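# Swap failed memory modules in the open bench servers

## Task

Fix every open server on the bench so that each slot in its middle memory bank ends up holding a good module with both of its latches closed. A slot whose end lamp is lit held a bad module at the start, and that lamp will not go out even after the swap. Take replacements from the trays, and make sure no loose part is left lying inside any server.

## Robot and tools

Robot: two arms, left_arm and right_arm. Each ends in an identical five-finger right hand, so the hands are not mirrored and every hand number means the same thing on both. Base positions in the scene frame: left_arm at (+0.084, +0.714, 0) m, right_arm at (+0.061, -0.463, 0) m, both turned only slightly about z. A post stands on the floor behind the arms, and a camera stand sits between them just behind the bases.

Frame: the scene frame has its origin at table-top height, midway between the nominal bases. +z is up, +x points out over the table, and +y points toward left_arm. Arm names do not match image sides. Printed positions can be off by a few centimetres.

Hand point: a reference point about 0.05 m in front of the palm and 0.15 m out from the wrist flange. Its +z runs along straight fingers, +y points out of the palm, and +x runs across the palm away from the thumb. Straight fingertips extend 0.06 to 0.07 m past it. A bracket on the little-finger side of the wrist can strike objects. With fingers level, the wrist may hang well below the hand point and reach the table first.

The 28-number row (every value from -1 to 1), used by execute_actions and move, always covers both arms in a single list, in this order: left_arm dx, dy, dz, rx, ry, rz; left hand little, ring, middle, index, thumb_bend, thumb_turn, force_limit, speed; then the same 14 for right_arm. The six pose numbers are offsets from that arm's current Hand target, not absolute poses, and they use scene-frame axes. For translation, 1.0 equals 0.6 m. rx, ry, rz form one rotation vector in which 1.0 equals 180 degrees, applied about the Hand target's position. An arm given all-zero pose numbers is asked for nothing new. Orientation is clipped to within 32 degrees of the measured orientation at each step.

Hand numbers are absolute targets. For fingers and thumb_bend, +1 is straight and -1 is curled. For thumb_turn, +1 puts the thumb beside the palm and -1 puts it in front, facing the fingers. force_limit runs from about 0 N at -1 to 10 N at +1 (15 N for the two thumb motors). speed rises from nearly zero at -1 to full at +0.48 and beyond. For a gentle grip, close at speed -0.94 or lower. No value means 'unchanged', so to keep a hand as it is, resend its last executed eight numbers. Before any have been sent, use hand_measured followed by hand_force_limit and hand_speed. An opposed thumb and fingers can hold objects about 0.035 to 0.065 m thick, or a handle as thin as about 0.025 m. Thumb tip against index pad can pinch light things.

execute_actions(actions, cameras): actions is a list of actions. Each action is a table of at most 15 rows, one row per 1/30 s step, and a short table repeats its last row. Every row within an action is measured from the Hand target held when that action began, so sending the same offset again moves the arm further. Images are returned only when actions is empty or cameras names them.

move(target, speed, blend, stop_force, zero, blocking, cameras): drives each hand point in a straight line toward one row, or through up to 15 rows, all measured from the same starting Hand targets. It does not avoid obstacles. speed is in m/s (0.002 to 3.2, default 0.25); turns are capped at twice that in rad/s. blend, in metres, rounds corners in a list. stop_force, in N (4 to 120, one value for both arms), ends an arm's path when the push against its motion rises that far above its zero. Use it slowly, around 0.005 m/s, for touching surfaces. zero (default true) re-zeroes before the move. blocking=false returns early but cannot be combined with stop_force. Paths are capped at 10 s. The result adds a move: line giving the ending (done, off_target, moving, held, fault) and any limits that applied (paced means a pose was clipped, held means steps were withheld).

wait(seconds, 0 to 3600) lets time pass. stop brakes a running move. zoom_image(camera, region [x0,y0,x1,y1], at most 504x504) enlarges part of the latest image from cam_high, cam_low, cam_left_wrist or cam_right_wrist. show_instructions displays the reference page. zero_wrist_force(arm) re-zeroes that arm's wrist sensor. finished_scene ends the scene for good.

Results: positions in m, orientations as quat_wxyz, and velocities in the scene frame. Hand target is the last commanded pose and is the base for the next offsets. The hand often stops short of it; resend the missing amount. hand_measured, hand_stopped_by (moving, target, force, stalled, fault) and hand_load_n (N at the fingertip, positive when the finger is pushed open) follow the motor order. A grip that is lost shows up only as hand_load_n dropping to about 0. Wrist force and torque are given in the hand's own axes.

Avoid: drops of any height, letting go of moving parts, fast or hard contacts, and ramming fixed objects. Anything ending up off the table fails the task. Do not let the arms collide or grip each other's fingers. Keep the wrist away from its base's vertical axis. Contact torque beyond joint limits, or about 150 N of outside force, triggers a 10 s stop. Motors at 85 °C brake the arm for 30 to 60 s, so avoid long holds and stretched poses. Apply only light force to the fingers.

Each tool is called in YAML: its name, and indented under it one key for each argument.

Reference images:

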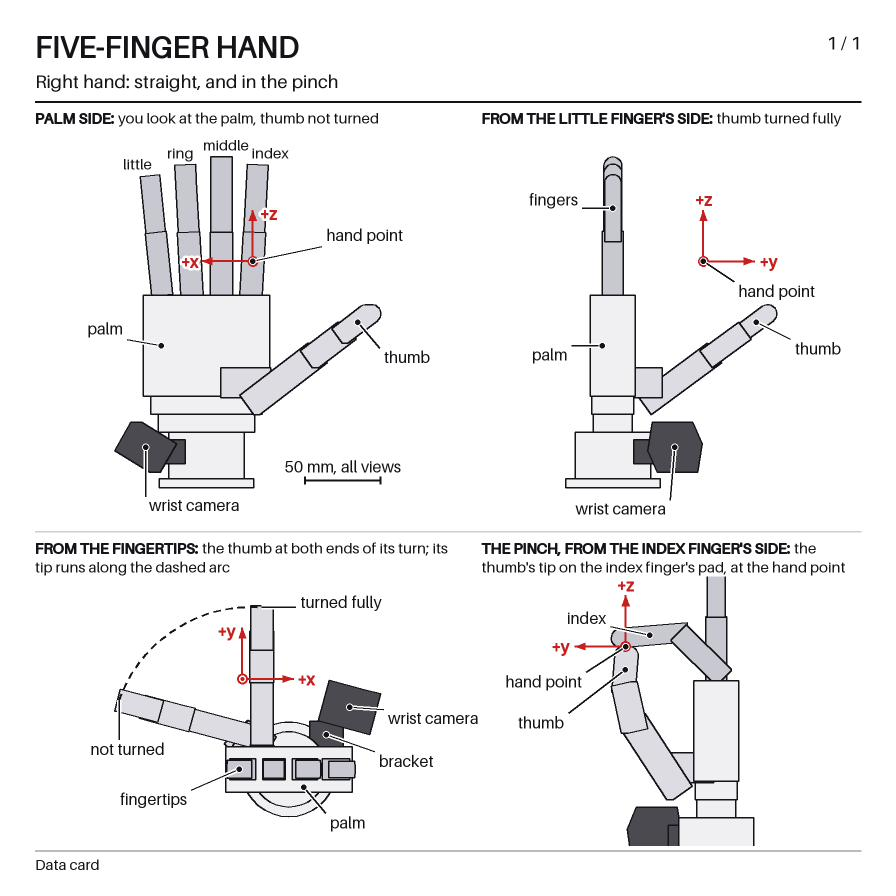

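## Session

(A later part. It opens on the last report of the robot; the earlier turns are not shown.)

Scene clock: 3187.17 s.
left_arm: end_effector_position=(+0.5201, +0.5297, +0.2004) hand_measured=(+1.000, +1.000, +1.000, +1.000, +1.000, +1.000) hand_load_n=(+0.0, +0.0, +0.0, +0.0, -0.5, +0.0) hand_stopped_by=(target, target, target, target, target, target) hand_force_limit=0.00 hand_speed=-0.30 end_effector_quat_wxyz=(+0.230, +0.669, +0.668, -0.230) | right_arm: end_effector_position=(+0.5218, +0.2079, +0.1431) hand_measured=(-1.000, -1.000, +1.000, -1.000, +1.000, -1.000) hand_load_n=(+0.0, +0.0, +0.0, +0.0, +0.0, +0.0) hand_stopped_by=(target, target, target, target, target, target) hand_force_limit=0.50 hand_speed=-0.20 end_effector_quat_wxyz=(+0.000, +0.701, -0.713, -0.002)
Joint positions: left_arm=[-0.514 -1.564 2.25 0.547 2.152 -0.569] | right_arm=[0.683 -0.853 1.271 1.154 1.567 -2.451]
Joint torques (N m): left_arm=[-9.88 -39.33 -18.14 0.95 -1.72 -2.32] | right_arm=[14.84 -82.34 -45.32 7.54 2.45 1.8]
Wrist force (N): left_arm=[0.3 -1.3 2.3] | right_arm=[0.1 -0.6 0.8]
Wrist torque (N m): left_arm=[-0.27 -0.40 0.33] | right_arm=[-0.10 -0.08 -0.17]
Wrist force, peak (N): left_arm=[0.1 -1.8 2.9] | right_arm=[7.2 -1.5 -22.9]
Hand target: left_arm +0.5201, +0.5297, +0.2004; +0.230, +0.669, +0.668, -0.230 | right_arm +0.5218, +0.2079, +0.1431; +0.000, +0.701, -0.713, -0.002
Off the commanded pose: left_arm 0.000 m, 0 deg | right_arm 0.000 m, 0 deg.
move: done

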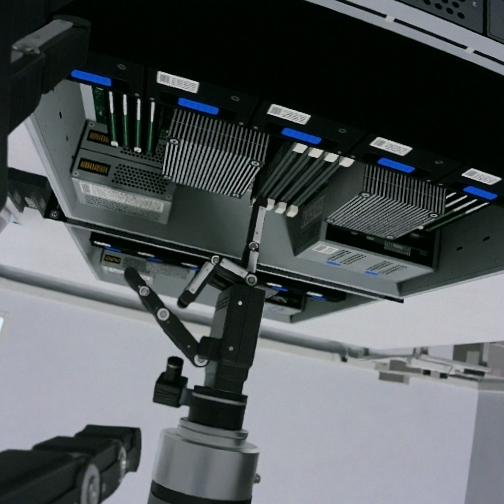

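move:
  target:
    - [0,0,0,0,0,0,1,1,1,1,1,1,0,-0.3,0,0,0.03,0,0,0,-1,-1,1,-1,1,-1,0.5,-0.2]
    - [0,0,0,0,0,0,1,1,1,1,1,1,0,-0.3,0.007,-0.203,0.2231,0,0,0,-1,-1,1,-1,1,-1,0.5,-0.2]
  speed: [0.05,0.2]
  cameras: ["cam_left_wrist","cam_right_wrist"]

zoom_image:
  camera: "cam_right_wrist"
  region: [85, 190, 185, 290]

Scene clock: 3195.40 s.
left_arm: end_effector_position=(+0.5201, +0.5297, +0.2004) hand_measured=(+1.000, +1.000, +1.000, +1.000, +1.000, +1.000) hand_load_n=(+0.0, +0.0, +0.0, +0.0, +0.0, +0.0) hand_stopped_by=(target, target, target, target, target, target) hand_force_limit=0.00 hand_speed=-0.30 end_effector_quat_wxyz=(+0.230, +0.669, +0.668, -0.230) | right_arm: end_effector_position=(+0.5260, +0.0863, +0.2768) hand_measured=(-1.000, -1.000, +1.000, -1.000, +1.000, -1.000) hand_load_n=(+0.0, +0.0, +0.0, +0.5, -0.5, +0.0) hand_stopped_by=(target, target, target, target, target, target) hand_force_limit=0.50 hand_speed=-0.20 end_effector_quat_wxyz=(+0.000, +0.701, -0.713, -0.002)
Joint positions: left_arm=[-0.514 -1.564 2.25 0.547 2.152 -0.569] | right_arm=[0.548 -1.074 1.386 1.26 1.568 -2.586]
Joint torques (N m): left_arm=[-9.87 -41.18 -18.83 0.97 -2.06 -2.13] | right_arm=[-10.82 -97.86 -28.99 7.89 -2.56 -0.99]
Wrist force (N): left_arm=[0.1 -1.4 2.2] | right_arm=[-0.6 -0.8 1.7]
Wrist torque (N m): left_arm=[-0.28 -0.35 0.31] | right_arm=[-0.18 0.02 0.11]
Wrist force, peak (N): left_arm=[0.1 -1.5 2.9] | right_arm=[-0.9 -0.9 2.4]
Hand target: left_arm +0.5201, +0.5297, +0.2004; +0.230, +0.669, +0.668, -0.230 | right_arm +0.5260, +0.0861, +0.2769; +0.000, +0.701, -0.713, -0.002
Off the commanded pose: left_arm 0.000 m, 0 deg | right_arm 0.000 m, 0 deg.
move: done

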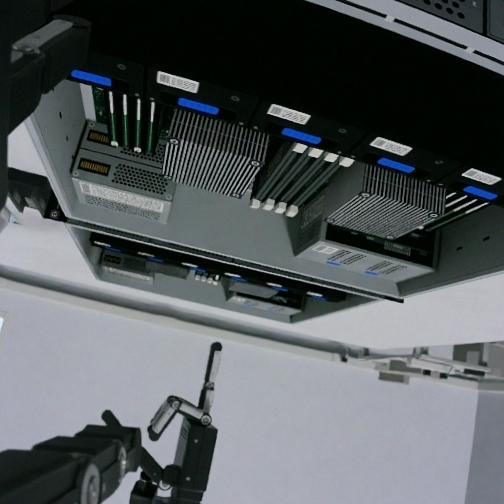

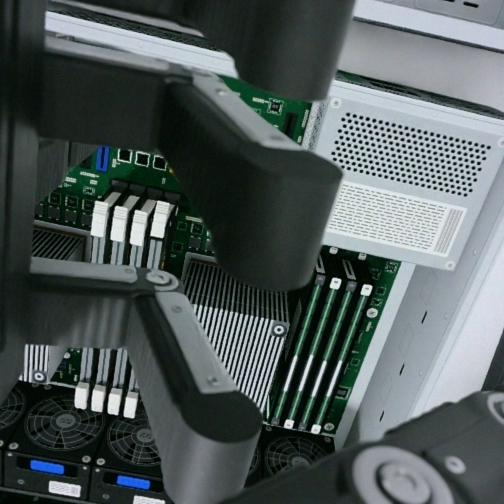

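Scaled by 5.040.

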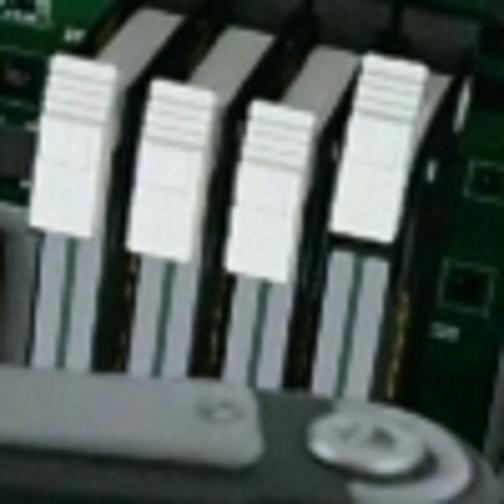

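move:
  target:
    - [0,0,0,0,0,0,1,1,1,1,1,1,0,-0.3,-0.006,0.3767,-0.1,0,0,0,1,1,1,-1,1,-1,0.5,-0.2]
    - [0,0,0,0,0,0,1,1,1,1,1,1,0,-0.3,-0.006,0.3767,-0.22,0,0,0,1,1,1,-1,1,-1,0.5,-0.2]
  speed: [0.15,0.07]
  blend: 0.01

move:
  target: [0,0,0,0,0,0,1,1,1,1,1,1,0,-0.3,0,0,-0.05,0,0,0,1,1,1,-1,1,-1,0.5,-0.2]
  speed: 0.006
  stop_force: 5

move:
  target:
    - [0,0,0,0,0,0,1,1,1,1,1,1,0,-0.3,0,0,0.015,0,0,0,1,1,1,-1,1,-1,0.5,-0.2]
    - [0,0,0,0,0,0,1,1,1,1,1,1,0,-0.3,0.0225,0,0.015,0,0,0,1,1,1,-1,1,-1,0.5,-0.2]
  speed: 0.05

move:
  target: [0,0,0,0,0,0,1,1,1,1,1,1,0,-0.3,0,0,-0.05,0,0,0,1,1,1,-1,1,-1,0.5,-0.2]
  speed: 0.006
  stop_force: 5

Scene clock: 3209.20 s.
left_arm: end_effector_position=(+0.5201, +0.5297, +0.2004) hand_measured=(+1.000, +1.000, +1.000, +1.000, +1.000, +1.000) hand_load_n=(+0.0, -0.5, +0.0, +0.0, +0.0, +0.0) hand_stopped_by=(target, target, target, target, target, target) hand_force_limit=0.00 hand_speed=-0.30 end_effector_quat_wxyz=(+0.230, +0.669, +0.668, -0.230) | right_arm: end_effector_position=(+0.5224, +0.3122, +0.1452) hand_measured=(+1.000, +1.000, +1.000, -1.000, +1.000, -1.000) hand_load_n=(+0.0, +0.0, +0.0, +0.0, +0.0, +0.0) hand_stopped_by=(target, target, target, target, target, target) hand_force_limit=0.50 hand_speed=-0.20 end_effector_quat_wxyz=(+0.000, +0.701, -0.713, -0.002)
Joint positions: left_arm=[-0.514 -1.564 2.25 0.547 2.152 -0.569] | right_arm=[0.775 -0.711 1.009 1.273 1.567 -2.359]
Joint torques (N m): left_arm=[-10.83 -39.34 -18.63 0.82 -1.65 -2.16] | right_arm=[14.44 -94.28 -28.37 -0.15 1.57 2.42]
Wrist force (N): left_arm=[-0.4 -1.7 2.4] | right_arm=[-0.2 -0.9 1.5]
Wrist torque (N m): left_arm=[-0.34 -0.30 0.28] | right_arm=[-0.26 -0.06 -0.24]
Wrist force, peak (N): left_arm=[0.0 -1.4 2.9] | right_arm=[-0.2 -0.7 2.1]
Hand target: left_arm +0.5201, +0.5297, +0.2004; +0.230, +0.669, +0.668, -0.230 | right_arm +0.5224, +0.3122, +0.1449; +0.000, +0.701, -0.713, -0.002
Off the commanded pose: left_arm 0.000 m, 0 deg | right_arm 0.000 m, 0 deg.
move: done

Scene clock: 3212.10 s.
left_arm: end_effector_position=(+0.5201, +0.5297, +0.2004) hand_measured=(+1.000, +1.000, +1.000, +1.000, +1.000, +1.000) hand_load_n=(+0.0, +0.0, +0.0, +0.0, +0.0, +0.0) hand_stopped_by=(target, target, target, target, target, target) hand_force_limit=0.00 hand_speed=-0.30 end_effector_quat_wxyz=(+0.230, +0.669, +0.668, -0.230) | right_arm: end_effector_position=(+0.5224, +0.3122, +0.1366) hand_measured=(+1.000, +1.000, +1.000, -1.000, +1.000, -1.000) hand_load_n=(+0.0, +0.0, +0.0, +0.0, +0.0, +0.0) hand_stopped_by=(target, target, target, target, target, target) hand_force_limit=0.50 hand_speed=-0.20 end_effector_quat_wxyz=(+0.000, +0.701, -0.713, -0.002)
Joint positions: left_arm=[-0.514 -1.564 2.25 0.547 2.152 -0.569] | right_arm=[0.775 -0.706 1.016 1.261 1.567 -2.359]
Joint torques (N m): left_arm=[-11 -40.12 -17.98 0.98 -1.73 -2.22] | right_arm=[13.07 -120.62 -45.75 6.94 -1.8 2]
Wrist force (N): left_arm=[-0.3 -1.3 2.4] | right_arm=[-0.3 -0.8 -2.8]
Wrist torque (N m): left_arm=[-0.29 -0.32 0.30] | right_arm=[0.03 0.05 -0.25]
Wrist force, peak (N): left_arm=[0.5 -1.5 2.8] | right_arm=[-0.8 -0.9 -5.4]
Hand target: left_arm +0.5201, +0.5297, +0.2004; +0.230, +0.669, +0.668, -0.230 | right_arm +0.5224, +0.3122, +0.1366; +0.000, +0.701, -0.713, -0.002 (not the last commanded pose)
Off the commanded pose: left_arm 0.000 m, 0 deg | right_arm 0.022 m, 0 deg.
move: contact (right_arm)

Scene clock: 3213.33 s.
left_arm: end_effector_position=(+0.5201, +0.5297, +0.2004) hand_measured=(+1.000, +1.000, +1.000, +1.000, +1.000, +1.000) hand_load_n=(+0.0, +0.0, +0.0, +0.0, +0.0, +0.0) hand_stopped_by=(target, target, target, target, target, target) hand_force_limit=0.00 hand_speed=-0.30 end_effector_quat_wxyz=(+0.230, +0.669, +0.668, -0.230) | right_arm: end_effector_position=(+0.5358, +0.3122, +0.1456) hand_measured=(+1.000, +1.000, +1.000, -1.000, +1.000, -1.000) hand_load_n=(+0.0, +0.0, +0.0, +0.0, +0.0, +0.0) hand_stopped_by=(target, target, target, target, target, target) hand_force_limit=0.50 hand_speed=-0.20 end_effector_quat_wxyz=(+0.000, +0.701, -0.713, -0.002)
Joint positions: left_arm=[-0.514 -1.564 2.25 0.547 2.152 -0.569] | right_arm=[0.765 -0.696 0.982 1.286 1.567 -2.369]
Joint torques (N m): left_arm=[-11.4 -42.47 -18.02 1.01 -1.73 -2.06] | right_arm=[-9.34 -97.81 -49.48 7.28 -1.88 -1.67]
Wrist force (N): left_arm=[0.1 -1.5 2.2] | right_arm=[-0.7 -0.6 1.5]
Wrist torque (N m): left_arm=[-0.31 -0.37 0.30] | right_arm=[-0.24 0.01 0.09]
Wrist force, peak (N): left_arm=[0.0 -1.3 2.9] | right_arm=[-0.5 -0.8 -2.5]
Hand target: left_arm +0.5201, +0.5297, +0.2004; +0.230, +0.669, +0.668, -0.230 | right_arm +0.5359, +0.3122, +0.1456; +0.000, +0.701, -0.713, -0.002
Off the commanded pose: left_arm 0.000 m, 0 deg | right_arm 0.000 m, 0 deg.
move: done

Scene clock: 3215.70 s.
left_arm: end_effector_position=(+0.5201, +0.5297, +0.2004) hand_measured=(+1.000, +1.000, +1.000, +1.000, +1.000, +1.000) hand_load_n=(+0.0, +0.5, +0.0, +0.0, +0.0, +0.0) hand_stopped_by=(target, target, target, target, target, target) hand_force_limit=0.00 hand_speed=-0.30 end_effector_quat_wxyz=(+0.230, +0.669, +0.668, -0.230) | right_arm: end_effector_position=(+0.5359, +0.3121, +0.1354) hand_measured=(+1.000, +1.000, +1.000, -1.000, +1.000, -1.000) hand_load_n=(+0.0, -0.5, +0.0, +0.0, +0.0, -0.5) hand_stopped_by=(target, target, target, target, target, target) hand_force_limit=0.50 hand_speed=-0.20 end_effector_quat_wxyz=(+0.000, +0.701, -0.713, -0.002)
Joint positions: left_arm=[-0.514 -1.564 2.25 0.547 2.152 -0.569] | right_arm=[0.765 -0.69 0.989 1.272 1.567 -2.369]
Joint torques (N m): left_arm=[-10.56 -40.14 -18.45 0.99 -1.89 -1.88] | right_arm=[-8.9 -109.99 -42.09 6.02 0.44 -1.45]
Wrist force (N): left_arm=[0.3 -1.5 2.4] | right_arm=[-0.6 -0.2 -8.1]
Wrist torque (N m): left_arm=[-0.31 -0.39 0.31] | right_arm=[0.42 0.22 0.13]
Wrist force, peak (N): left_arm=[-0.1 -1.8 2.7] | right_arm=[-0.2 -0.9 -9.6]
Hand target: left_arm +0.5201, +0.5297, +0.2004; +0.230, +0.669, +0.668, -0.230 | right_arm +0.5359, +0.3122, +0.1356; +0.000, +0.701, -0.713, -0.002 (not the last commanded pose)
Off the commanded pose: left_arm 0.000 m, 0 deg | right_arm 0.020 m, 0 deg.
move: contact (right_arm)

move:
  target:
    - [0,0,0,0,0,0,1,1,1,1,1,1,0,-0.3,-0.0235,0,0.08,0,0,0,1,1,1,-1,1,-1,0.5,-0.2]
    - [0,0,0,0,0,0,1,1,1,1,1,1,0,-0.3,-0.0235,-0.237,0.08,0,0,0,-1,-1,1,-1,1,-1,0.5,-0.2]
    - [0,0,0,0,0,0,1,1,1,1,1,1,0,-0.3,-0.0235,-0.237,0.0123,0,0,0,-1,-1,1,-1,1,-1,0.5,-0.2]
  speed: [0.1,0.15,0.07]

move:
  target: [0,0,0,0,0,0,1,1,1,1,1,1,0,-0.3,0,0,-0.0217,0,0,0,-1,-1,1,-1,1,-1,0.5,-0.2]
  speed: 0.02
  stop_force: 5

move:
  target: [0,0,0,0,0,0,1,1,1,1,1,1,0,-0.3,0,0.045,0,0,0,0,-1,-1,1,-1,1,-1,0.5,-0.2]
  speed: 0.01
  stop_force: 12
  cameras: ["cam_left_wrist","cam_right_wrist"]

zoom_image:
  camera: "cam_left_wrist"
  region: [220, 160, 320, 260]

Scene clock: 3231.67 s.
left_arm: end_effector_position=(+0.5201, +0.5297, +0.2004) hand_measured=(+1.000, +1.000, +1.000, +1.000, +1.000, +1.000) hand_load_n=(+0.0, +0.0, +0.0, +0.0, +0.0, +0.0) hand_stopped_by=(target, target, target, target, target, target) hand_force_limit=0.00 hand_speed=-0.30 end_effector_quat_wxyz=(+0.230, +0.669, +0.668, -0.230) | right_arm: end_effector_position=(+0.5218, +0.1700, +0.1432) hand_measured=(-1.000, -1.000, +1.000, -1.000, +1.000, -1.000) hand_load_n=(+0.0, +0.0, +0.0, +0.0, +0.0, +0.0) hand_stopped_by=(target, target, target, target, target, target) hand_force_limit=0.50 hand_speed=-0.20 end_effector_quat_wxyz=(+0.000, +0.701, -0.713, -0.002)
Joint positions: left_arm=[-0.514 -1.564 2.25 0.547 2.152 -0.569] | right_arm=[0.645 -0.899 1.351 1.119 1.567 -2.489]
Joint torques (N m): left_arm=[-10.98 -40.32 -17.77 1.16 -1.71 -2.14] | right_arm=[-10.25 -79.44 -25.28 0.66 0.56 -0.79]
Wrist force (N): left_arm=[0.0 -1.5 2.6] | right_arm=[0.1 -0.4 1.2]
Wrist torque (N m): left_arm=[-0.32 -0.36 0.30] | right_arm=[-0.12 -0.11 0.13]
Wrist force, peak (N): left_arm=[0.2 -1.9 2.8] | right_arm=[-0.2 -0.8 -9.5]
Hand target: left_arm +0.5201, +0.5297, +0.2004; +0.230, +0.669, +0.668, -0.230 | right_arm +0.5218, +0.1700, +0.1430; +0.000, +0.701, -0.713, -0.002
Off the commanded pose: left_arm 0.000 m, 0 deg | right_arm 0.000 m, 0 deg.
move: done

Scene clock: 3233.03 s.
left_arm: end_effector_position=(+0.5201, +0.5297, +0.2004) hand_measured=(+1.000, +1.000, +1.000, +1.000, +1.000, +1.000) hand_load_n=(+0.0, +0.5, +0.0, +0.0, +0.0, +0.0) hand_stopped_by=(target, target, target, target, target, target) hand_force_limit=0.00 hand_speed=-0.30 end_effector_quat_wxyz=(+0.230, +0.669, +0.668, -0.230) | right_arm: end_effector_position=(+0.5218, +0.1700, +0.1418) hand_measured=(-1.000, -1.000, +1.000, -1.000, +1.000, -1.000) hand_load_n=(+0.0, +0.0, +0.0, +0.0, +0.0, +0.0) hand_stopped_by=(target, target, target, target, target, target) hand_force_limit=0.50 hand_speed=-0.20 end_effector_quat_wxyz=(+0.000, +0.701, -0.713, -0.002)
Joint positions: left_arm=[-0.514 -1.564 2.25 0.547 2.152 -0.569] | right_arm=[0.645 -0.898 1.352 1.117 1.567 -2.489]
Joint torques (N m): left_arm=[-10.33 -39.64 -18.49 1.14 -1.55 -2.05] | right_arm=[-8.5 -104.05 -42.35 6.52 0.54 -0.11]
Wrist force (N): left_arm=[-0.3 -1.3 2.2] | right_arm=[0.7 -0.6 -5.0]
Wrist torque (N m): left_arm=[-0.28 -0.30 0.29] | right_arm=[0.22 0.11 0.16]
Wrist force, peak (N): left_arm=[0.2 -2.1 2.6] | right_arm=[3.0 -0.5 -13.8]
Hand target: left_arm +0.5201, +0.5297, +0.2004; +0.230, +0.669, +0.668, -0.230 | right_arm +0.5218, +0.1700, +0.1418; +0.000, +0.701, -0.713, -0.002 (not the last commanded pose)
Off the commanded pose: left_arm 0.000 m, 0 deg | right_arm 0.012 m, 0 deg.
move: contact (right_arm)

Scene clock: 3235.13 s.
left_arm: end_effector_position=(+0.5201, +0.5297, +0.2004) hand_measured=(+1.000, +1.000, +1.000, +1.000, +1.000, +1.000) hand_load_n=(+0.0, +0.0, +0.0, +0.0, +0.0, +0.0) hand_stopped_by=(target, target, target, target, target, target) hand_force_limit=0.00 hand_speed=-0.30 end_effector_quat_wxyz=(+0.230, +0.669, +0.668, -0.230) | right_arm: end_effector_position=(+0.5219, +0.1784, +0.1418) hand_measured=(-1.000, -1.000, +1.000, -1.000, +1.000, -1.000) hand_load_n=(+0.0, +0.0, +0.0, +0.0, +0.0, +0.0) hand_stopped_by=(target, target, target, target, target, target) hand_force_limit=0.50 hand_speed=-0.20 end_effector_quat_wxyz=(+0.000, +0.701, -0.713, -0.002)
Joint positions: left_arm=[-0.514 -1.564 2.25 0.547 2.152 -0.569] | right_arm=[0.653 -0.888 1.334 1.125 1.567 -2.48]
Joint torques (N m): left_arm=[-12.12 -38.67 -19.27 1.07 -1.82 -1.92] | right_arm=[-5.92 -81.74 -16.03 -5.12 -4.93 -1.45]
Wrist force (N): left_arm=[-0.1 -1.2 2.3] | right_arm=[10.8 -1.1 -34.2]
Wrist torque (N m): left_arm=[-0.27 -0.35 0.32] | right_arm=[1.91 1.17 0.47]
Wrist force, peak (N): left_arm=[-0.1 -1.6 2.9] | right_arm=[14.8 -0.9 -36.6]
Hand target: left_arm +0.5201, +0.5297, +0.2004; +0.230, +0.669, +0.668, -0.230 | right_arm +0.5219, +0.1784, +0.1418; +0.000, +0.701, -0.713, -0.002 (not the last commanded pose)
Off the commanded pose: left_arm 0.000 m, 0 deg | right_arm 0.019 m, 0 deg.
move: contact (right_arm)

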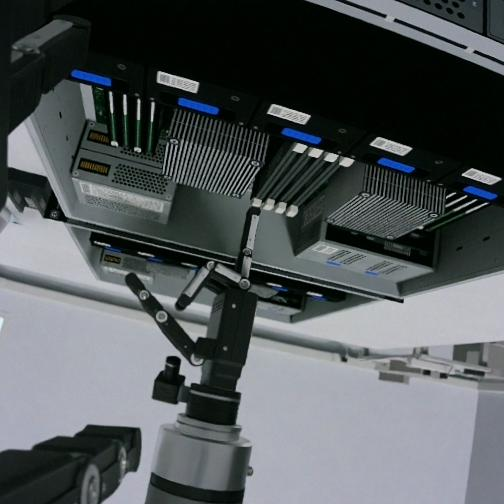

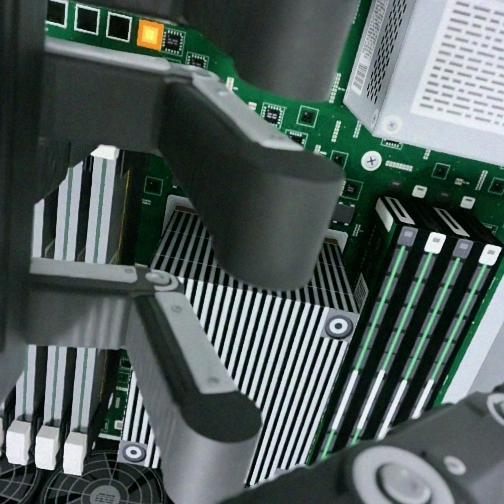

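Scaled by 5.040.

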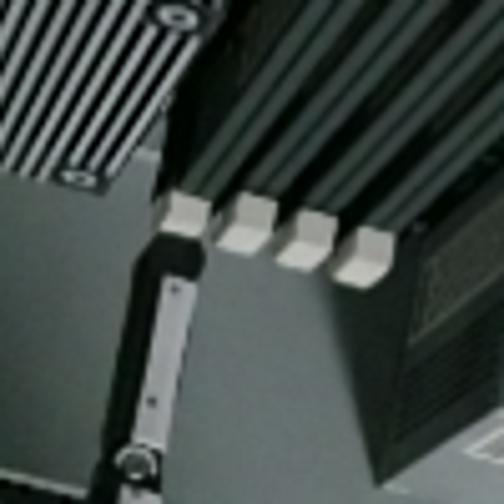

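move:
  target:
    - [0,0,0,0,0,0,1,1,1,1,1,1,0,-0.3,0,0,0.012,0,0,0,-1,-1,1,-1,1,-1,0.5,-0.2]
    - [0,0,0,0,0,0,1,1,1,1,1,1,0,-0.3,0,-0.0273,0.012,0,0,0,-1,-1,1,-1,1,-1,0.5,-0.2]
  speed: 0.05

move:
  target: [0,0,0,0,0,0,1,1,1,1,1,1,0,-0.3,0,0,-0.032,0,0,0,-1,-1,1,-1,1,-1,0.5,-0.2]
  speed: 0.02
  stop_force: 5

move:
  target: [0,0,0,0,0,0,1,1,1,1,1,1,0,-0.3,0,0.045,0,0,0,0,-1,-1,1,-1,1,-1,0.5,-0.2]
  speed: 0.01
  stop_force: 12
  cameras: ["cam_left_wrist"]

zoom_image:
  camera: "cam_left_wrist"
  region: [220, 160, 320, 260]

Scene clock: 3244.93 s.
left_arm: end_effector_position=(+0.5201, +0.5297, +0.2004) hand_measured=(+1.000, +1.000, +1.000, +1.000, +1.000, +1.000) hand_load_n=(+0.0, +0.0, +0.0, +0.0, +0.0, +0.0) hand_stopped_by=(target, target, target, target, target, target) hand_force_limit=0.00 hand_speed=-0.30 end_effector_quat_wxyz=(+0.230, +0.669, +0.668, -0.230) | right_arm: end_effector_position=(+0.5219, +0.1622, +0.1490) hand_measured=(-1.000, -1.000, +1.000, -1.000, +1.000, -1.000) hand_load_n=(+0.0, +0.0, +0.0, +0.0, +0.0, +0.0) hand_stopped_by=(target, target, target, target, target, target) hand_force_limit=0.50 hand_speed=-0.20 end_effector_quat_wxyz=(+0.000, +0.701, -0.713, -0.002)
Joint positions: left_arm=[-0.514 -1.564 2.25 0.547 2.152 -0.569] | right_arm=[0.637 -0.912 1.362 1.121 1.567 -2.497]
Joint torques (N m): left_arm=[-11.81 -39.11 -18.95 1.24 -1.38 -1.97] | right_arm=[-11.03 -108.56 -24.77 -0.17 1.04 -1.34]
Wrist force (N): left_arm=[0.1 -1.9 2.5] | right_arm=[0.3 -0.9 1.1]
Wrist torque (N m): left_arm=[-0.38 -0.37 0.29] | right_arm=[-0.19 -0.13 0.12]
Wrist force, peak (N): left_arm=[0.0 -1.8 2.8] | right_arm=[10.7 -1.1 -34.3]
Hand target: left_arm +0.5201, +0.5297, +0.2004; +0.230, +0.669, +0.668, -0.230 | right_arm +0.5219, +0.1621, +0.1490; +0.000, +0.701, -0.713, -0.002
Off the commanded pose: left_arm 0.000 m, 0 deg | right_arm 0.000 m, 0 deg.
move: done

Scene clock: 3246.83 s.
left_arm: end_effector_position=(+0.5201, +0.5297, +0.2004) hand_measured=(+1.000, +1.000, +1.000, +1.000, +1.000, +1.000) hand_load_n=(-0.5, +0.0, +0.0, +0.0, +0.0, +0.0) hand_stopped_by=(target, target, target, target, target, target) hand_force_limit=0.00 hand_speed=-0.30 end_effector_quat_wxyz=(+0.230, +0.669, +0.668, -0.230) | right_arm: end_effector_position=(+0.5219, +0.1620, +0.1372) hand_measured=(-1.000, -1.000, +1.000, -1.000, +1.000, -1.000) hand_load_n=(+0.0, +0.0, +0.0, +0.0, +0.0, +0.0) hand_stopped_by=(target, target, target, target, target, target) hand_force_limit=0.50 hand_speed=-0.20 end_effector_quat_wxyz=(+0.000, +0.701, -0.713, -0.002)
Joint positions: left_arm=[-0.514 -1.564 2.25 0.547 2.152 -0.569] | right_arm=[0.636 -0.903 1.371 1.104 1.567 -2.497]
Joint torques (N m): left_arm=[-11.7 -40.25 -18.94 0.99 -1.51 -2.14] | right_arm=[2.53 -104.54 -43.63 6.6 -2.3 -1.53]
Wrist force (N): left_arm=[-0.1 -1.5 2.3] | right_arm=[2.5 -0.7 -3.0]
Wrist torque (N m): left_arm=[-0.31 -0.34 0.30] | right_arm=[0.09 0.15 0.26]
Wrist force, peak (N): left_arm=[0.5 -1.9 2.6] | right_arm=[5.7 -1.1 -9.8]
Hand target: left_arm +0.5201, +0.5297, +0.2004; +0.230, +0.669, +0.668, -0.230 | right_arm +0.5219, +0.1620, +0.1372; +0.000, +0.701, -0.713, -0.002 (not the last commanded pose)
Off the commanded pose: left_arm 0.000 m, 0 deg | right_arm 0.007 m, 0 deg.
move: contact (right_arm)

Scene clock: 3248.50 s.
left_arm: end_effector_position=(+0.5201, +0.5297, +0.2004) hand_measured=(+1.000, +1.000, +1.000, +1.000, +1.000, +1.000) hand_load_n=(+0.0, +0.0, +0.0, +0.0, +0.0, +0.0) hand_stopped_by=(target, target, target, target, target, target) hand_force_limit=0.00 hand_speed=-0.30 end_effector_quat_wxyz=(+0.230, +0.669, +0.668, -0.230) | right_arm: end_effector_position=(+0.5218, +0.1665, +0.1371) hand_measured=(-1.000, -1.000, +1.000, -1.000, +1.000, -1.000) hand_load_n=(+0.0, +0.0, +0.0, +0.0, +0.0, +0.0) hand_stopped_by=(target, target, target, target, target, target) hand_force_limit=0.50 hand_speed=-0.20 end_effector_quat_wxyz=(+0.000, +0.701, -0.713, -0.002)
Joint positions: left_arm=[-0.514 -1.564 2.25 0.547 2.152 -0.569] | right_arm=[0.641 -0.898 1.362 1.108 1.567 -2.493]
Joint torques (N m): left_arm=[-8.42 -39.62 -18.12 1.2 -1.7 -1.9] | right_arm=[-2.66 -107.99 -30.07 -2.45 -2.76 -1.42]
Wrist force (N): left_arm=[0.0 -1.4 2.7] | right_arm=[14.1 -1.5 0.2]
Wrist torque (N m): left_arm=[-0.31 -0.37 0.30] | right_arm=[-0.02 0.86 0.67]
Wrist force, peak (N): left_arm=[0.5 -2.1 2.4] | right_arm=[19.1 -1.3 -2.0]
Hand target: left_arm +0.5201, +0.5297, +0.2004; +0.230, +0.669, +0.668, -0.230 | right_arm +0.5218, +0.1665, +0.1371; +0.000, +0.701, -0.713, -0.002 (not the last commanded pose)
Off the commanded pose: left_arm 0.000 m, 0 deg | right_arm 0.023 m, 0 deg.
move: contact (right_arm)

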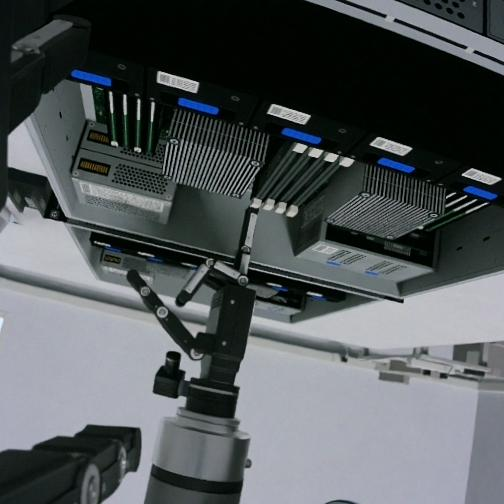

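Scaled by 5.040.

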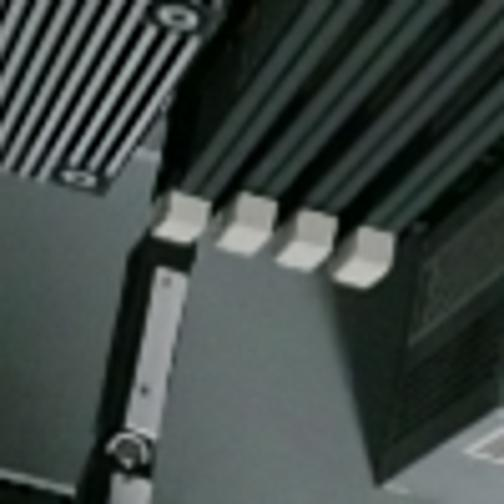

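move:
  target:
    - [0,0,0,0,0,0,1,1,1,1,1,1,0,-0.3,0,-0.012,0,0,0,0,-1,-1,1,-1,1,-1,0.5,-0.2]
    - [0,0,0,0,0,0,1,1,1,1,1,1,0,-0.3,0,-0.012,0.03,0,0,0,-1,-1,1,-1,1,-1,0.5,-0.2]
    - [0,0,0,0,0,0,1,1,1,1,1,1,0,-0.3,0.001,0.0825,0.03,0,0,0,-1,-1,1,-1,1,-1,0.5,-0.2]
    - [0,0,0,0,0,0,1,1,1,1,1,1,0,-0.3,0.001,0.0825,0.013,0,0,0,-1,-1,1,-1,1,-1,0.5,-0.2]
  speed: 0.05

move:
  target: [0,0,0,0,0,0,1,1,1,1,1,1,0,-0.3,0,0,-0.07,0,0,0,-1,-1,1,-1,1,-1,0.5,-0.2]
  speed: 0.006
  stop_force: 22

move:
  target:
    - [0,0,0,0,0,0,1,1,1,1,1,1,0,-0.3,0,0,0.03,0,0,0,-1,-1,1,-1,1,-1,0.5,-0.2]
    - [0,0,0,0,0,0,1,1,1,1,1,1,0,-0.3,0.006,-0.21,0.2317,0,0,0,-1,-1,1,-1,1,-1,0.5,-0.2]
  speed: [0.05,0.2]
  cameras: ["cam_left_wrist","cam_right_wrist"]

zoom_image:
  camera: "cam_right_wrist"
  region: [85, 190, 185, 290]

Scene clock: 3274.27 s.
left_arm: end_effector_position=(+0.5201, +0.5297, +0.2004) hand_measured=(+1.000, +1.000, +1.000, +1.000, +1.000, +1.000) hand_load_n=(+0.0, +0.0, +0.0, +0.0, +0.0, +0.0) hand_stopped_by=(target, target, target, target, target, target) hand_force_limit=0.00 hand_speed=-0.30 end_effector_quat_wxyz=(+0.230, +0.669, +0.668, -0.230) | right_arm: end_effector_position=(+0.5224, +0.2160, +0.1451) hand_measured=(-1.000, -1.000, +1.000, -1.000, +1.000, -1.000) hand_load_n=(+0.0, +0.0, +0.0, +0.0, +0.0, +0.0) hand_stopped_by=(target, target, target, target, target, target) hand_force_limit=0.50 hand_speed=-0.20 end_effector_quat_wxyz=(+0.000, +0.701, -0.713, -0.002)
Joint positions: left_arm=[-0.514 -1.564 2.25 0.547 2.152 -0.569] | right_arm=[0.69 -0.844 1.25 1.165 1.567 -2.444]
Joint torques (N m): left_arm=[-10.21 -38.8 -18.27 1.12 -1.77 -1.76] | right_arm=[16.48 -80.99 -29.44 -0.83 2.3 2.02]
Wrist force (N): left_arm=[-0.1 -1.4 2.3] | right_arm=[0.2 -0.8 1.1]
Wrist torque (N m): left_arm=[-0.29 -0.35 0.30] | right_arm=[-0.14 -0.10 -0.18]
Wrist force, peak (N): left_arm=[0.2 -1.8 2.7] | right_arm=[14.7 -1.8 -0.7]
Hand target: left_arm +0.5201, +0.5297, +0.2004; +0.230, +0.669, +0.668, -0.230 | right_arm +0.5224, +0.2160, +0.1449; +0.000, +0.701, -0.713, -0.002
Off the commanded pose: left_arm 0.000 m, 0 deg | right_arm 0.000 m, 0 deg.
move: done

Scene clock: 3277.37 s.
left_arm: end_effector_position=(+0.5201, +0.5297, +0.2004) hand_measured=(+1.000, +1.000, +1.000, +1.000, +1.000, +1.000) hand_load_n=(+0.0, +0.0, +0.0, +0.0, -0.5, +0.0) hand_stopped_by=(target, target, target, target, target, target) hand_force_limit=0.00 hand_speed=-0.30 end_effector_quat_wxyz=(+0.230, +0.669, +0.668, -0.230) | right_arm: end_effector_position=(+0.5224, +0.2160, +0.1351) hand_measured=(-1.000, -1.000, +1.000, -1.000, +1.000, -1.000) hand_load_n=(+0.0, +0.0, +0.0, +0.0, +0.0, +0.0) hand_stopped_by=(target, target, target, target, target, target) hand_force_limit=0.50 hand_speed=-0.20 end_effector_quat_wxyz=(+0.000, +0.701, -0.713, -0.002)
Joint positions: left_arm=[-0.514 -1.564 2.25 0.547 2.152 -0.569] | right_arm=[0.69 -0.837 1.257 1.151 1.567 -2.444]
Joint torques (N m): left_arm=[-9.04 -39.54 -17.59 1.25 -1.58 -1.74] | right_arm=[15.94 -97.79 -38.51 3.25 -0.47 2.26]
Wrist force (N): left_arm=[0.4 -1.7 2.4] | right_arm=[8.1 -0.5 -20.4]
Wrist torque (N m): left_arm=[-0.34 -0.40 0.32] | right_arm=[1.19 0.91 0.30]
Wrist force, peak (N): left_arm=[-0.4 -1.9 2.6] | right_arm=[8.6 -1.1 -25.4]
Hand target: left_arm +0.5201, +0.5297, +0.2004; +0.230, +0.669, +0.668, -0.230 | right_arm +0.5224, +0.2160, +0.1351; +0.000, +0.701, -0.713, -0.002 (not the last commanded pose)
Off the commanded pose: left_arm 0.000 m, 0 deg | right_arm 0.032 m, 0 deg.
move: contact (right_arm)

Scene clock: 3279.57 s.
left_arm: end_effector_position=(+0.5201, +0.5297, +0.2004) hand_measured=(+1.000, +1.000, +1.000, +1.000, +1.000, +1.000) hand_load_n=(+0.0, +0.0, +0.0, +0.0, +0.0, +0.0) hand_stopped_by=(target, target, target, target, target, target) hand_force_limit=0.00 hand_speed=-0.30 end_effector_quat_wxyz=(+0.230, +0.669, +0.668, -0.230) | right_arm: end_effector_position=(+0.5260, +0.0902, +0.2739) hand_measured=(-1.000, -1.000, +1.000, -1.000, +1.000, -1.000) hand_load_n=(+0.0, +0.0, +0.0, +0.0, +0.0, +0.0) hand_stopped_by=(target, target, target, target, target, target) hand_force_limit=0.50 hand_speed=-0.20 end_effector_quat_wxyz=(+0.000, +0.701, -0.713, -0.002)
Joint positions: left_arm=[-0.514 -1.564 2.25 0.547 2.152 -0.569] | right_arm=[0.553 -1.068 1.382 1.258 1.568 -2.581]
Joint torques (N m): left_arm=[-9.65 -39.72 -18.99 1.16 -1.74 -1.91] | right_arm=[-9.32 -102 -28.15 6.76 -3.1 -1.22]
Wrist force (N): left_arm=[0.1 -1.7 2.1] | right_arm=[-0.5 -1.0 1.4]
Wrist torque (N m): left_arm=[-0.32 -0.37 0.31] | right_arm=[-0.19 0.02 0.12]
Wrist force, peak (N): left_arm=[0.0 -1.8 2.7] | right_arm=[8.6 -0.6 -21.2]
Hand target: left_arm +0.5201, +0.5297, +0.2004; +0.230, +0.669, +0.668, -0.230 | right_arm +0.5260, +0.0900, +0.2741; +0.000, +0.701, -0.713, -0.002
Off the commanded pose: left_arm 0.000 m, 0 deg | right_arm 0.000 m, 0 deg.
move: done

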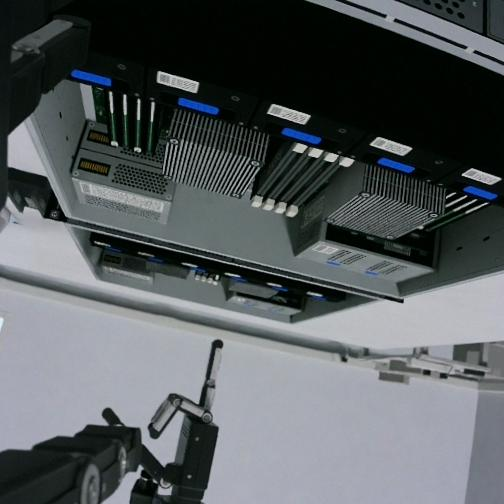

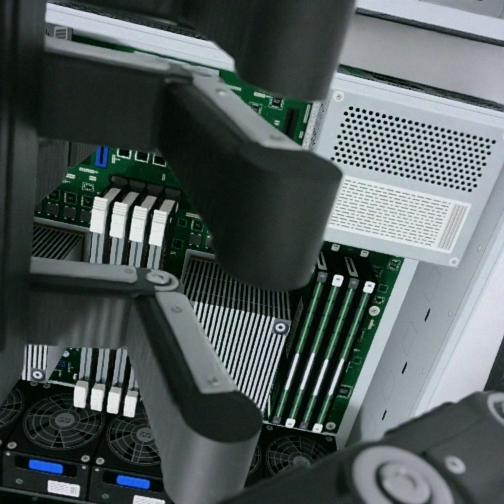

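Scaled by 5.040.

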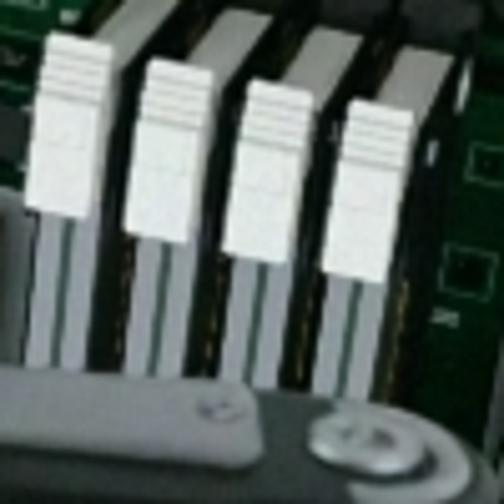

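zoom_image:
  camera: "cam_left_wrist"
  region: [230, 120, 370, 240]

zoom_image:
  camera: "cam_right_wrist"
  region: [50, 340, 170, 440]

Scaled by 3.600.

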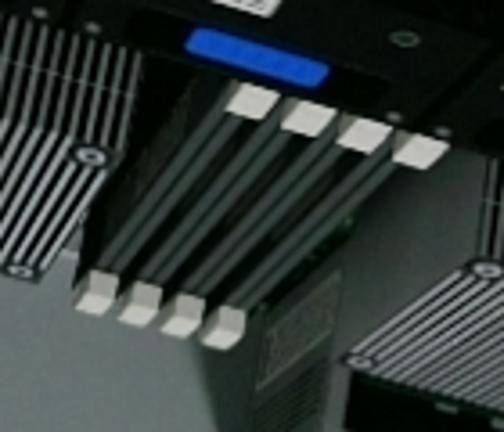

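Scaled by 4.200.

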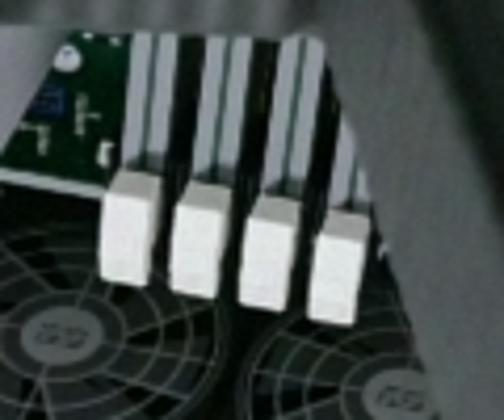

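move:
  target: [0,0,0,0,0,0,1,1,1,1,1,1,0,-0.3,0.0567,-0.6667,0.02,0,0,0,1,1,1,1,1,1,0.5,-0.2]
  speed: 0.2
  cameras: ["cam_high","cam_right_wrist"]

zoom_image:
  camera: "cam_high"
  region: [280, 400, 360, 480]

Scene clock: 3294.17 s.
left_arm: end_effector_position=(+0.5201, +0.5297, +0.2004) hand_measured=(+1.000, +1.000, +1.000, +1.000, +1.000, +1.000) hand_load_n=(+0.0, +0.0, +0.0, +0.0, +0.0, +0.0) hand_stopped_by=(target, target, target, target, target, target) hand_force_limit=0.00 hand_speed=-0.30 end_effector_quat_wxyz=(+0.230, +0.669, +0.668, -0.230) | right_arm: end_effector_position=(+0.5600, -0.3099, +0.2861) hand_measured=(+1.000, +1.000, +1.000, +1.000, +1.000, +1.000) hand_load_n=(+0.0, +0.0, +0.0, +0.0, +0.0, +0.0) hand_stopped_by=(target, target, target, target, target, target) hand_force_limit=0.50 hand_speed=-0.20 end_effector_quat_wxyz=(+0.000, +0.701, -0.713, -0.002)
Joint positions: left_arm=[-0.514 -1.564 2.25 0.547 2.152 -0.569] | right_arm=[-0.087 -1.341 1.745 1.17 1.569 -3.221]
Joint torques (N m): left_arm=[-10.56 -38.19 -17.89 1.34 -1.49 -2.04] | right_arm=[-11.53 -73.84 -27.31 1.35 -2.75 -1.99]
Wrist force (N): left_arm=[0.1 -1.3 2.4] | right_arm=[-0.3 -0.5 1.7]
Wrist torque (N m): left_arm=[-0.28 -0.36 0.32] | right_arm=[-0.15 -0.06 0.13]
Wrist force, peak (N): left_arm=[0.3 -1.7 2.9] | right_arm=[-1.7 -0.3 1.4]
Hand target: left_arm +0.5201, +0.5297, +0.2004; +0.230, +0.669, +0.668, -0.230 | right_arm +0.5600, -0.3100, +0.2861; +0.000, +0.701, -0.713, -0.002
Off the commanded pose: left_arm 0.000 m, 0 deg | right_arm 0.000 m, 0 deg.
move: done

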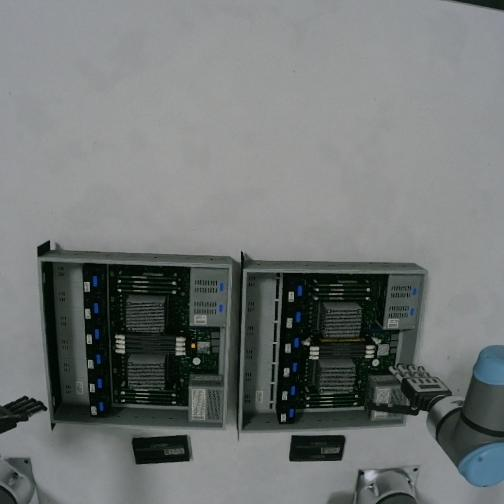

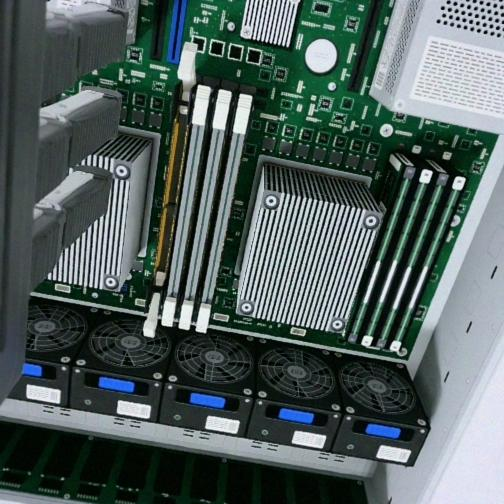

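Scaled by 6.300.

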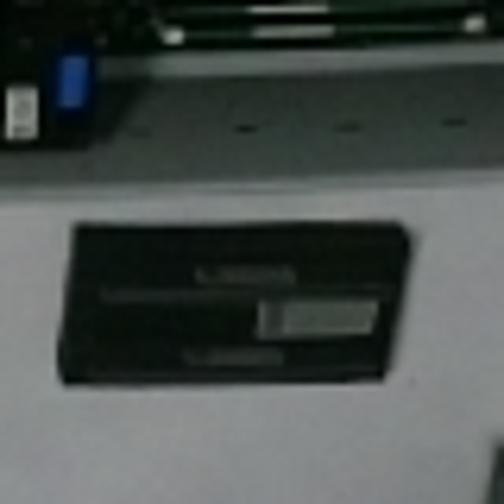

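zoom_image:
  camera: "cam_right_wrist"
  region: [120, 20, 320, 220]

zoom_image:
  camera: "cam_right_wrist"
  region: [110, 200, 270, 360]

Scaled by 2.520.

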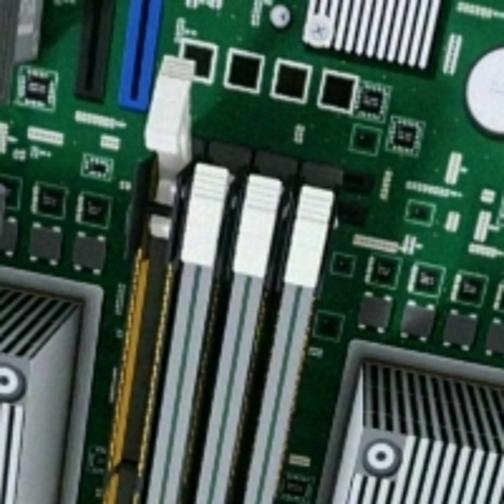

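Scaled by 3.150.

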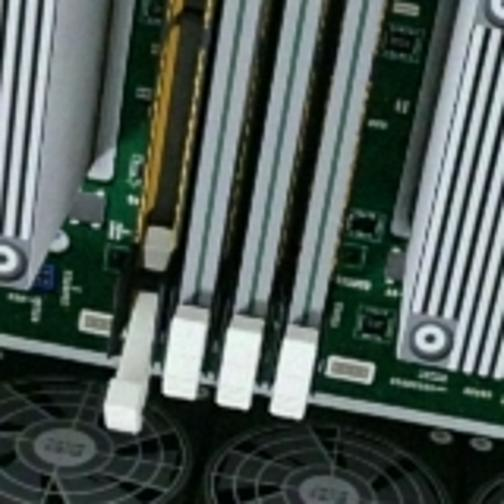

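move:
  target: [0,0,0,0,0,0,1,1,1,1,1,1,0,-0.3,-0.0567,-0.09,-0.0155,0,0,0,1,1,1,-1,1,-1,0.5,-0.2]
  speed: 0.15
  cameras: ["cam_right_wrist"]

zoom_image:
  camera: "cam_right_wrist"
  region: [85, 150, 205, 270]

Scene clock: 3353.80 s.
left_arm: end_effector_position=(+0.5201, +0.5297, +0.2004) hand_measured=(+1.000, +1.000, +1.000, +1.000, +1.000, +1.000) hand_load_n=(+0.0, +0.0, +0.0, +0.0, +0.0, +0.0) hand_stopped_by=(target, target, target, target, target, target) hand_force_limit=0.00 hand_speed=-0.30 end_effector_quat_wxyz=(+0.230, +0.669, +0.668, -0.230) | right_arm: end_effector_position=(+0.5260, -0.3640, +0.2768) hand_measured=(+1.000, +1.000, +1.000, -1.000, +1.000, -1.000) hand_load_n=(+0.0, +0.0, +0.0, +0.0, +0.0, +0.0) hand_stopped_by=(target, target, target, target, target, target) hand_force_limit=0.50 hand_speed=-0.20 end_effector_quat_wxyz=(+0.000, +0.701, -0.713, -0.002)
Joint positions: left_arm=[-0.514 -1.564 2.25 0.547 2.152 -0.569] | right_arm=[-0.2 -1.404 1.839 1.138 1.569 -3.333]
Joint torques (N m): left_arm=[-10.8 -40.44 -19.44 1.17 -1.71 -1.63] | right_arm=[-11.01 -68.53 -26.67 -0.23 -2.84 -1.55]
Wrist force (N): left_arm=[-0.1 -1.6 2.3] | right_arm=[-0.1 -0.6 1.4]
Wrist torque (N m): left_arm=[-0.32 -0.35 0.30] | right_arm=[-0.17 -0.07 0.10]
Wrist force, peak (N): left_arm=[0.0 -1.9 2.6] | right_arm=[-1.1 -1.5 1.3]
Hand target: left_arm +0.5201, +0.5297, +0.2004; +0.230, +0.669, +0.668, -0.230 | right_arm +0.5260, -0.3640, +0.2768; +0.000, +0.701, -0.713, -0.002
Off the commanded pose: left_arm 0.000 m, 0 deg | right_arm 0.000 m, 0 deg.
move: done

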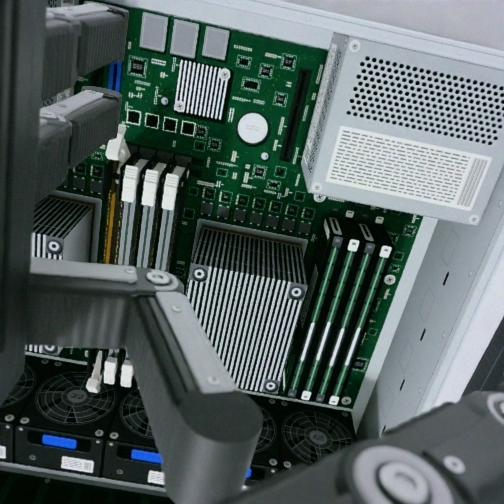

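Scaled by 4.200.

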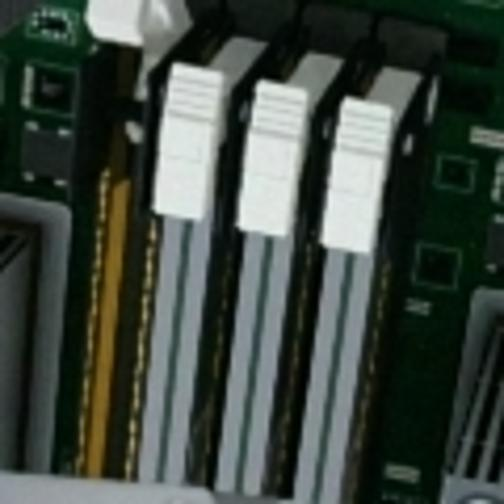

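move:
  target: [0,0,0,0,0,0,1,1,1,1,1,1,0,-0.3,-0.0083,-0.065,0,0,0,0,1,1,1,-1,1,-1,0.5,-0.2]
  speed: 0.15
  cameras: ["cam_right_wrist"]

zoom_image:
  camera: "cam_right_wrist"
  region: [85, 190, 185, 290]

zoom_image:
  camera: "cam_right_wrist"
  region: [50, 340, 170, 440]

Scene clock: 3372.70 s.
left_arm: end_effector_position=(+0.5201, +0.5297, +0.2004) hand_measured=(+1.000, +1.000, +1.000, +1.000, +1.000, +1.000) hand_load_n=(+0.0, +0.0, +0.0, +0.0, +0.0, +0.0) hand_stopped_by=(target, target, target, target, target, target) hand_force_limit=0.00 hand_speed=-0.30 end_effector_quat_wxyz=(+0.230, +0.669, +0.668, -0.230) | right_arm: end_effector_position=(+0.5211, -0.4029, +0.2768) hand_measured=(+1.000, +1.000, +1.000, -1.000, +1.000, -1.000) hand_load_n=(+0.0, +0.0, +0.0, +0.0, +0.0, +0.0) hand_stopped_by=(target, target, target, target, target, target) hand_force_limit=0.50 hand_speed=-0.20 end_effector_quat_wxyz=(+0.000, +0.701, -0.713, -0.002)
Joint positions: left_arm=[-0.514 -1.564 2.25 0.547 2.152 -0.569] | right_arm=[-0.278 -1.417 1.855 1.136 1.57 -3.412]
Joint torques (N m): left_arm=[-10.21 -39.12 -18.36 1.36 -1.68 -1.62] | right_arm=[-9.76 -67.67 -25.84 -0.02 -2.66 -1.44]
Wrist force (N): left_arm=[-0.4 -1.4 2.3] | right_arm=[-0.1 -0.6 1.1]
Wrist torque (N m): left_arm=[-0.31 -0.31 0.29] | right_arm=[-0.15 -0.07 0.12]
Wrist force, peak (N): left_arm=[0.1 -2.0 2.5] | right_arm=[-0.9 -0.4 1.5]
Hand target: left_arm +0.5201, +0.5297, +0.2004; +0.230, +0.669, +0.668, -0.230 | right_arm +0.5210, -0.4030, +0.2768; +0.000, +0.701, -0.713, -0.002
Off the commanded pose: left_arm 0.000 m, 0 deg | right_arm 0.000 m, 0 deg.
move: done

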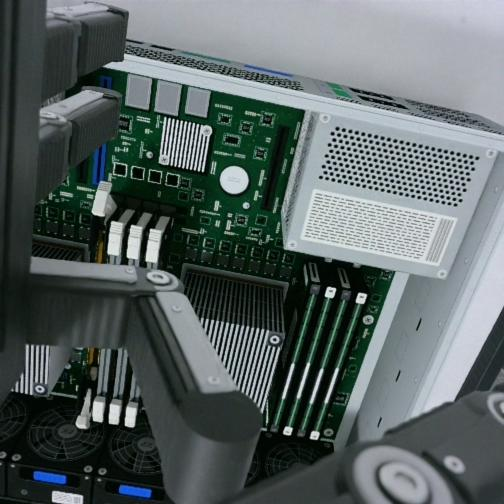

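Scaled by 5.040.

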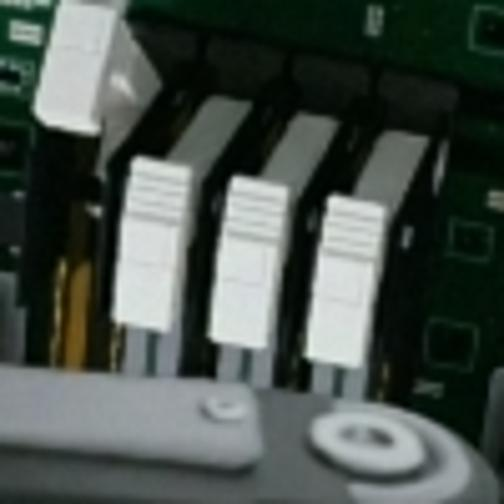

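Scaled by 4.200.

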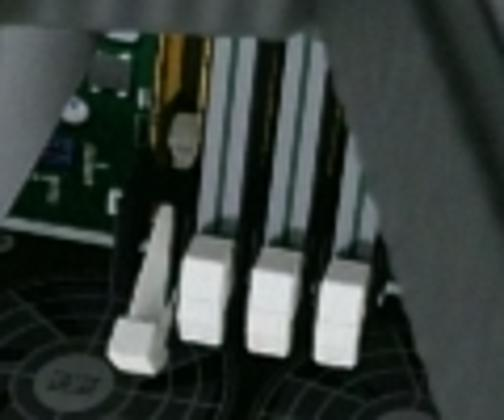

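move:
  target: [0,0,0,0,0,0,1,1,1,1,1,1,0,-0.3,-0.4183,0.1717,0.02,0,0,0,1,1,1,1,1,1,0.5,-0.2]
  speed: 0.2
  cameras: ["cam_high","cam_right_wrist"]

Scene clock: 3398.80 s.
left_arm: end_effector_position=(+0.5201, +0.5297, +0.2004) hand_measured=(+1.000, +1.000, +1.000, +1.000, +1.000, +1.000) hand_load_n=(+0.0, +0.0, +0.0, +0.0, -0.5, +0.0) hand_stopped_by=(target, target, target, target, target, target) hand_force_limit=0.00 hand_speed=-0.30 end_effector_quat_wxyz=(+0.230, +0.669, +0.668, -0.230) | right_arm: end_effector_position=(+0.2702, -0.3001, +0.2888) hand_measured=(+1.000, +1.000, +1.000, +1.000, +1.000, +1.000) hand_load_n=(+0.0, +0.0, -0.5, +0.0, +0.0, +0.0) hand_stopped_by=(target, target, target, target, target, target) hand_force_limit=0.50 hand_speed=-0.20 end_effector_quat_wxyz=(+0.000, +0.701, -0.713, -0.002)
Joint positions: left_arm=[-0.514 -1.564 2.25 0.547 2.152 -0.569] | right_arm=[-0.161 -1.845 2.231 1.188 1.569 -3.294]
Joint torques (N m): left_arm=[-10.45 -40.13 -19.53 1.49 -1.53 -1.63] | right_arm=[15.82 -27.04 -26.88 7.28 3.13 2.22]
Wrist force (N): left_arm=[-0.2 -1.4 2.2] | right_arm=[0.1 -0.9 0.9]
Wrist torque (N m): left_arm=[-0.29 -0.32 0.29] | right_arm=[-0.16 -0.10 -0.23]
Wrist force, peak (N): left_arm=[-0.1 -1.8 2.8] | right_arm=[0.9 -1.7 1.2]
Hand target: left_arm +0.5201, +0.5297, +0.2004; +0.230, +0.669, +0.668, -0.230 | right_arm +0.2701, -0.3000, +0.2888; +0.000, +0.701, -0.713, -0.002
Off the commanded pose: left_arm 0.000 m, 0 deg | right_arm 0.000 m, 0 deg.
move: done

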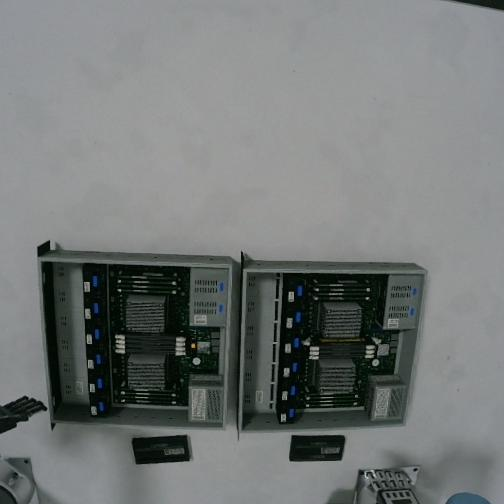

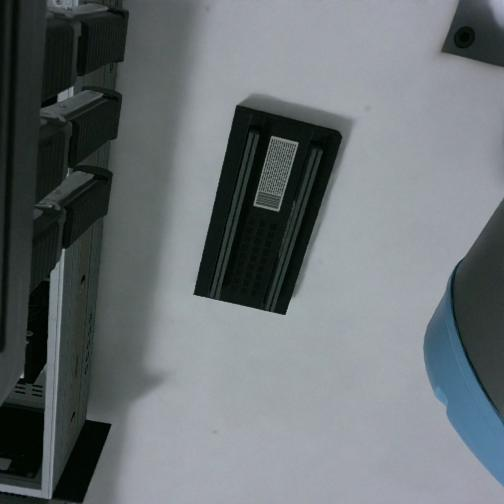

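zoom_image:
  camera: "cam_right_wrist"
  region: [185, 90, 355, 320]

Scaled by 2.191.

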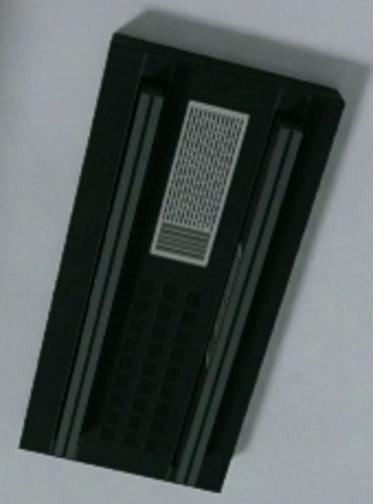

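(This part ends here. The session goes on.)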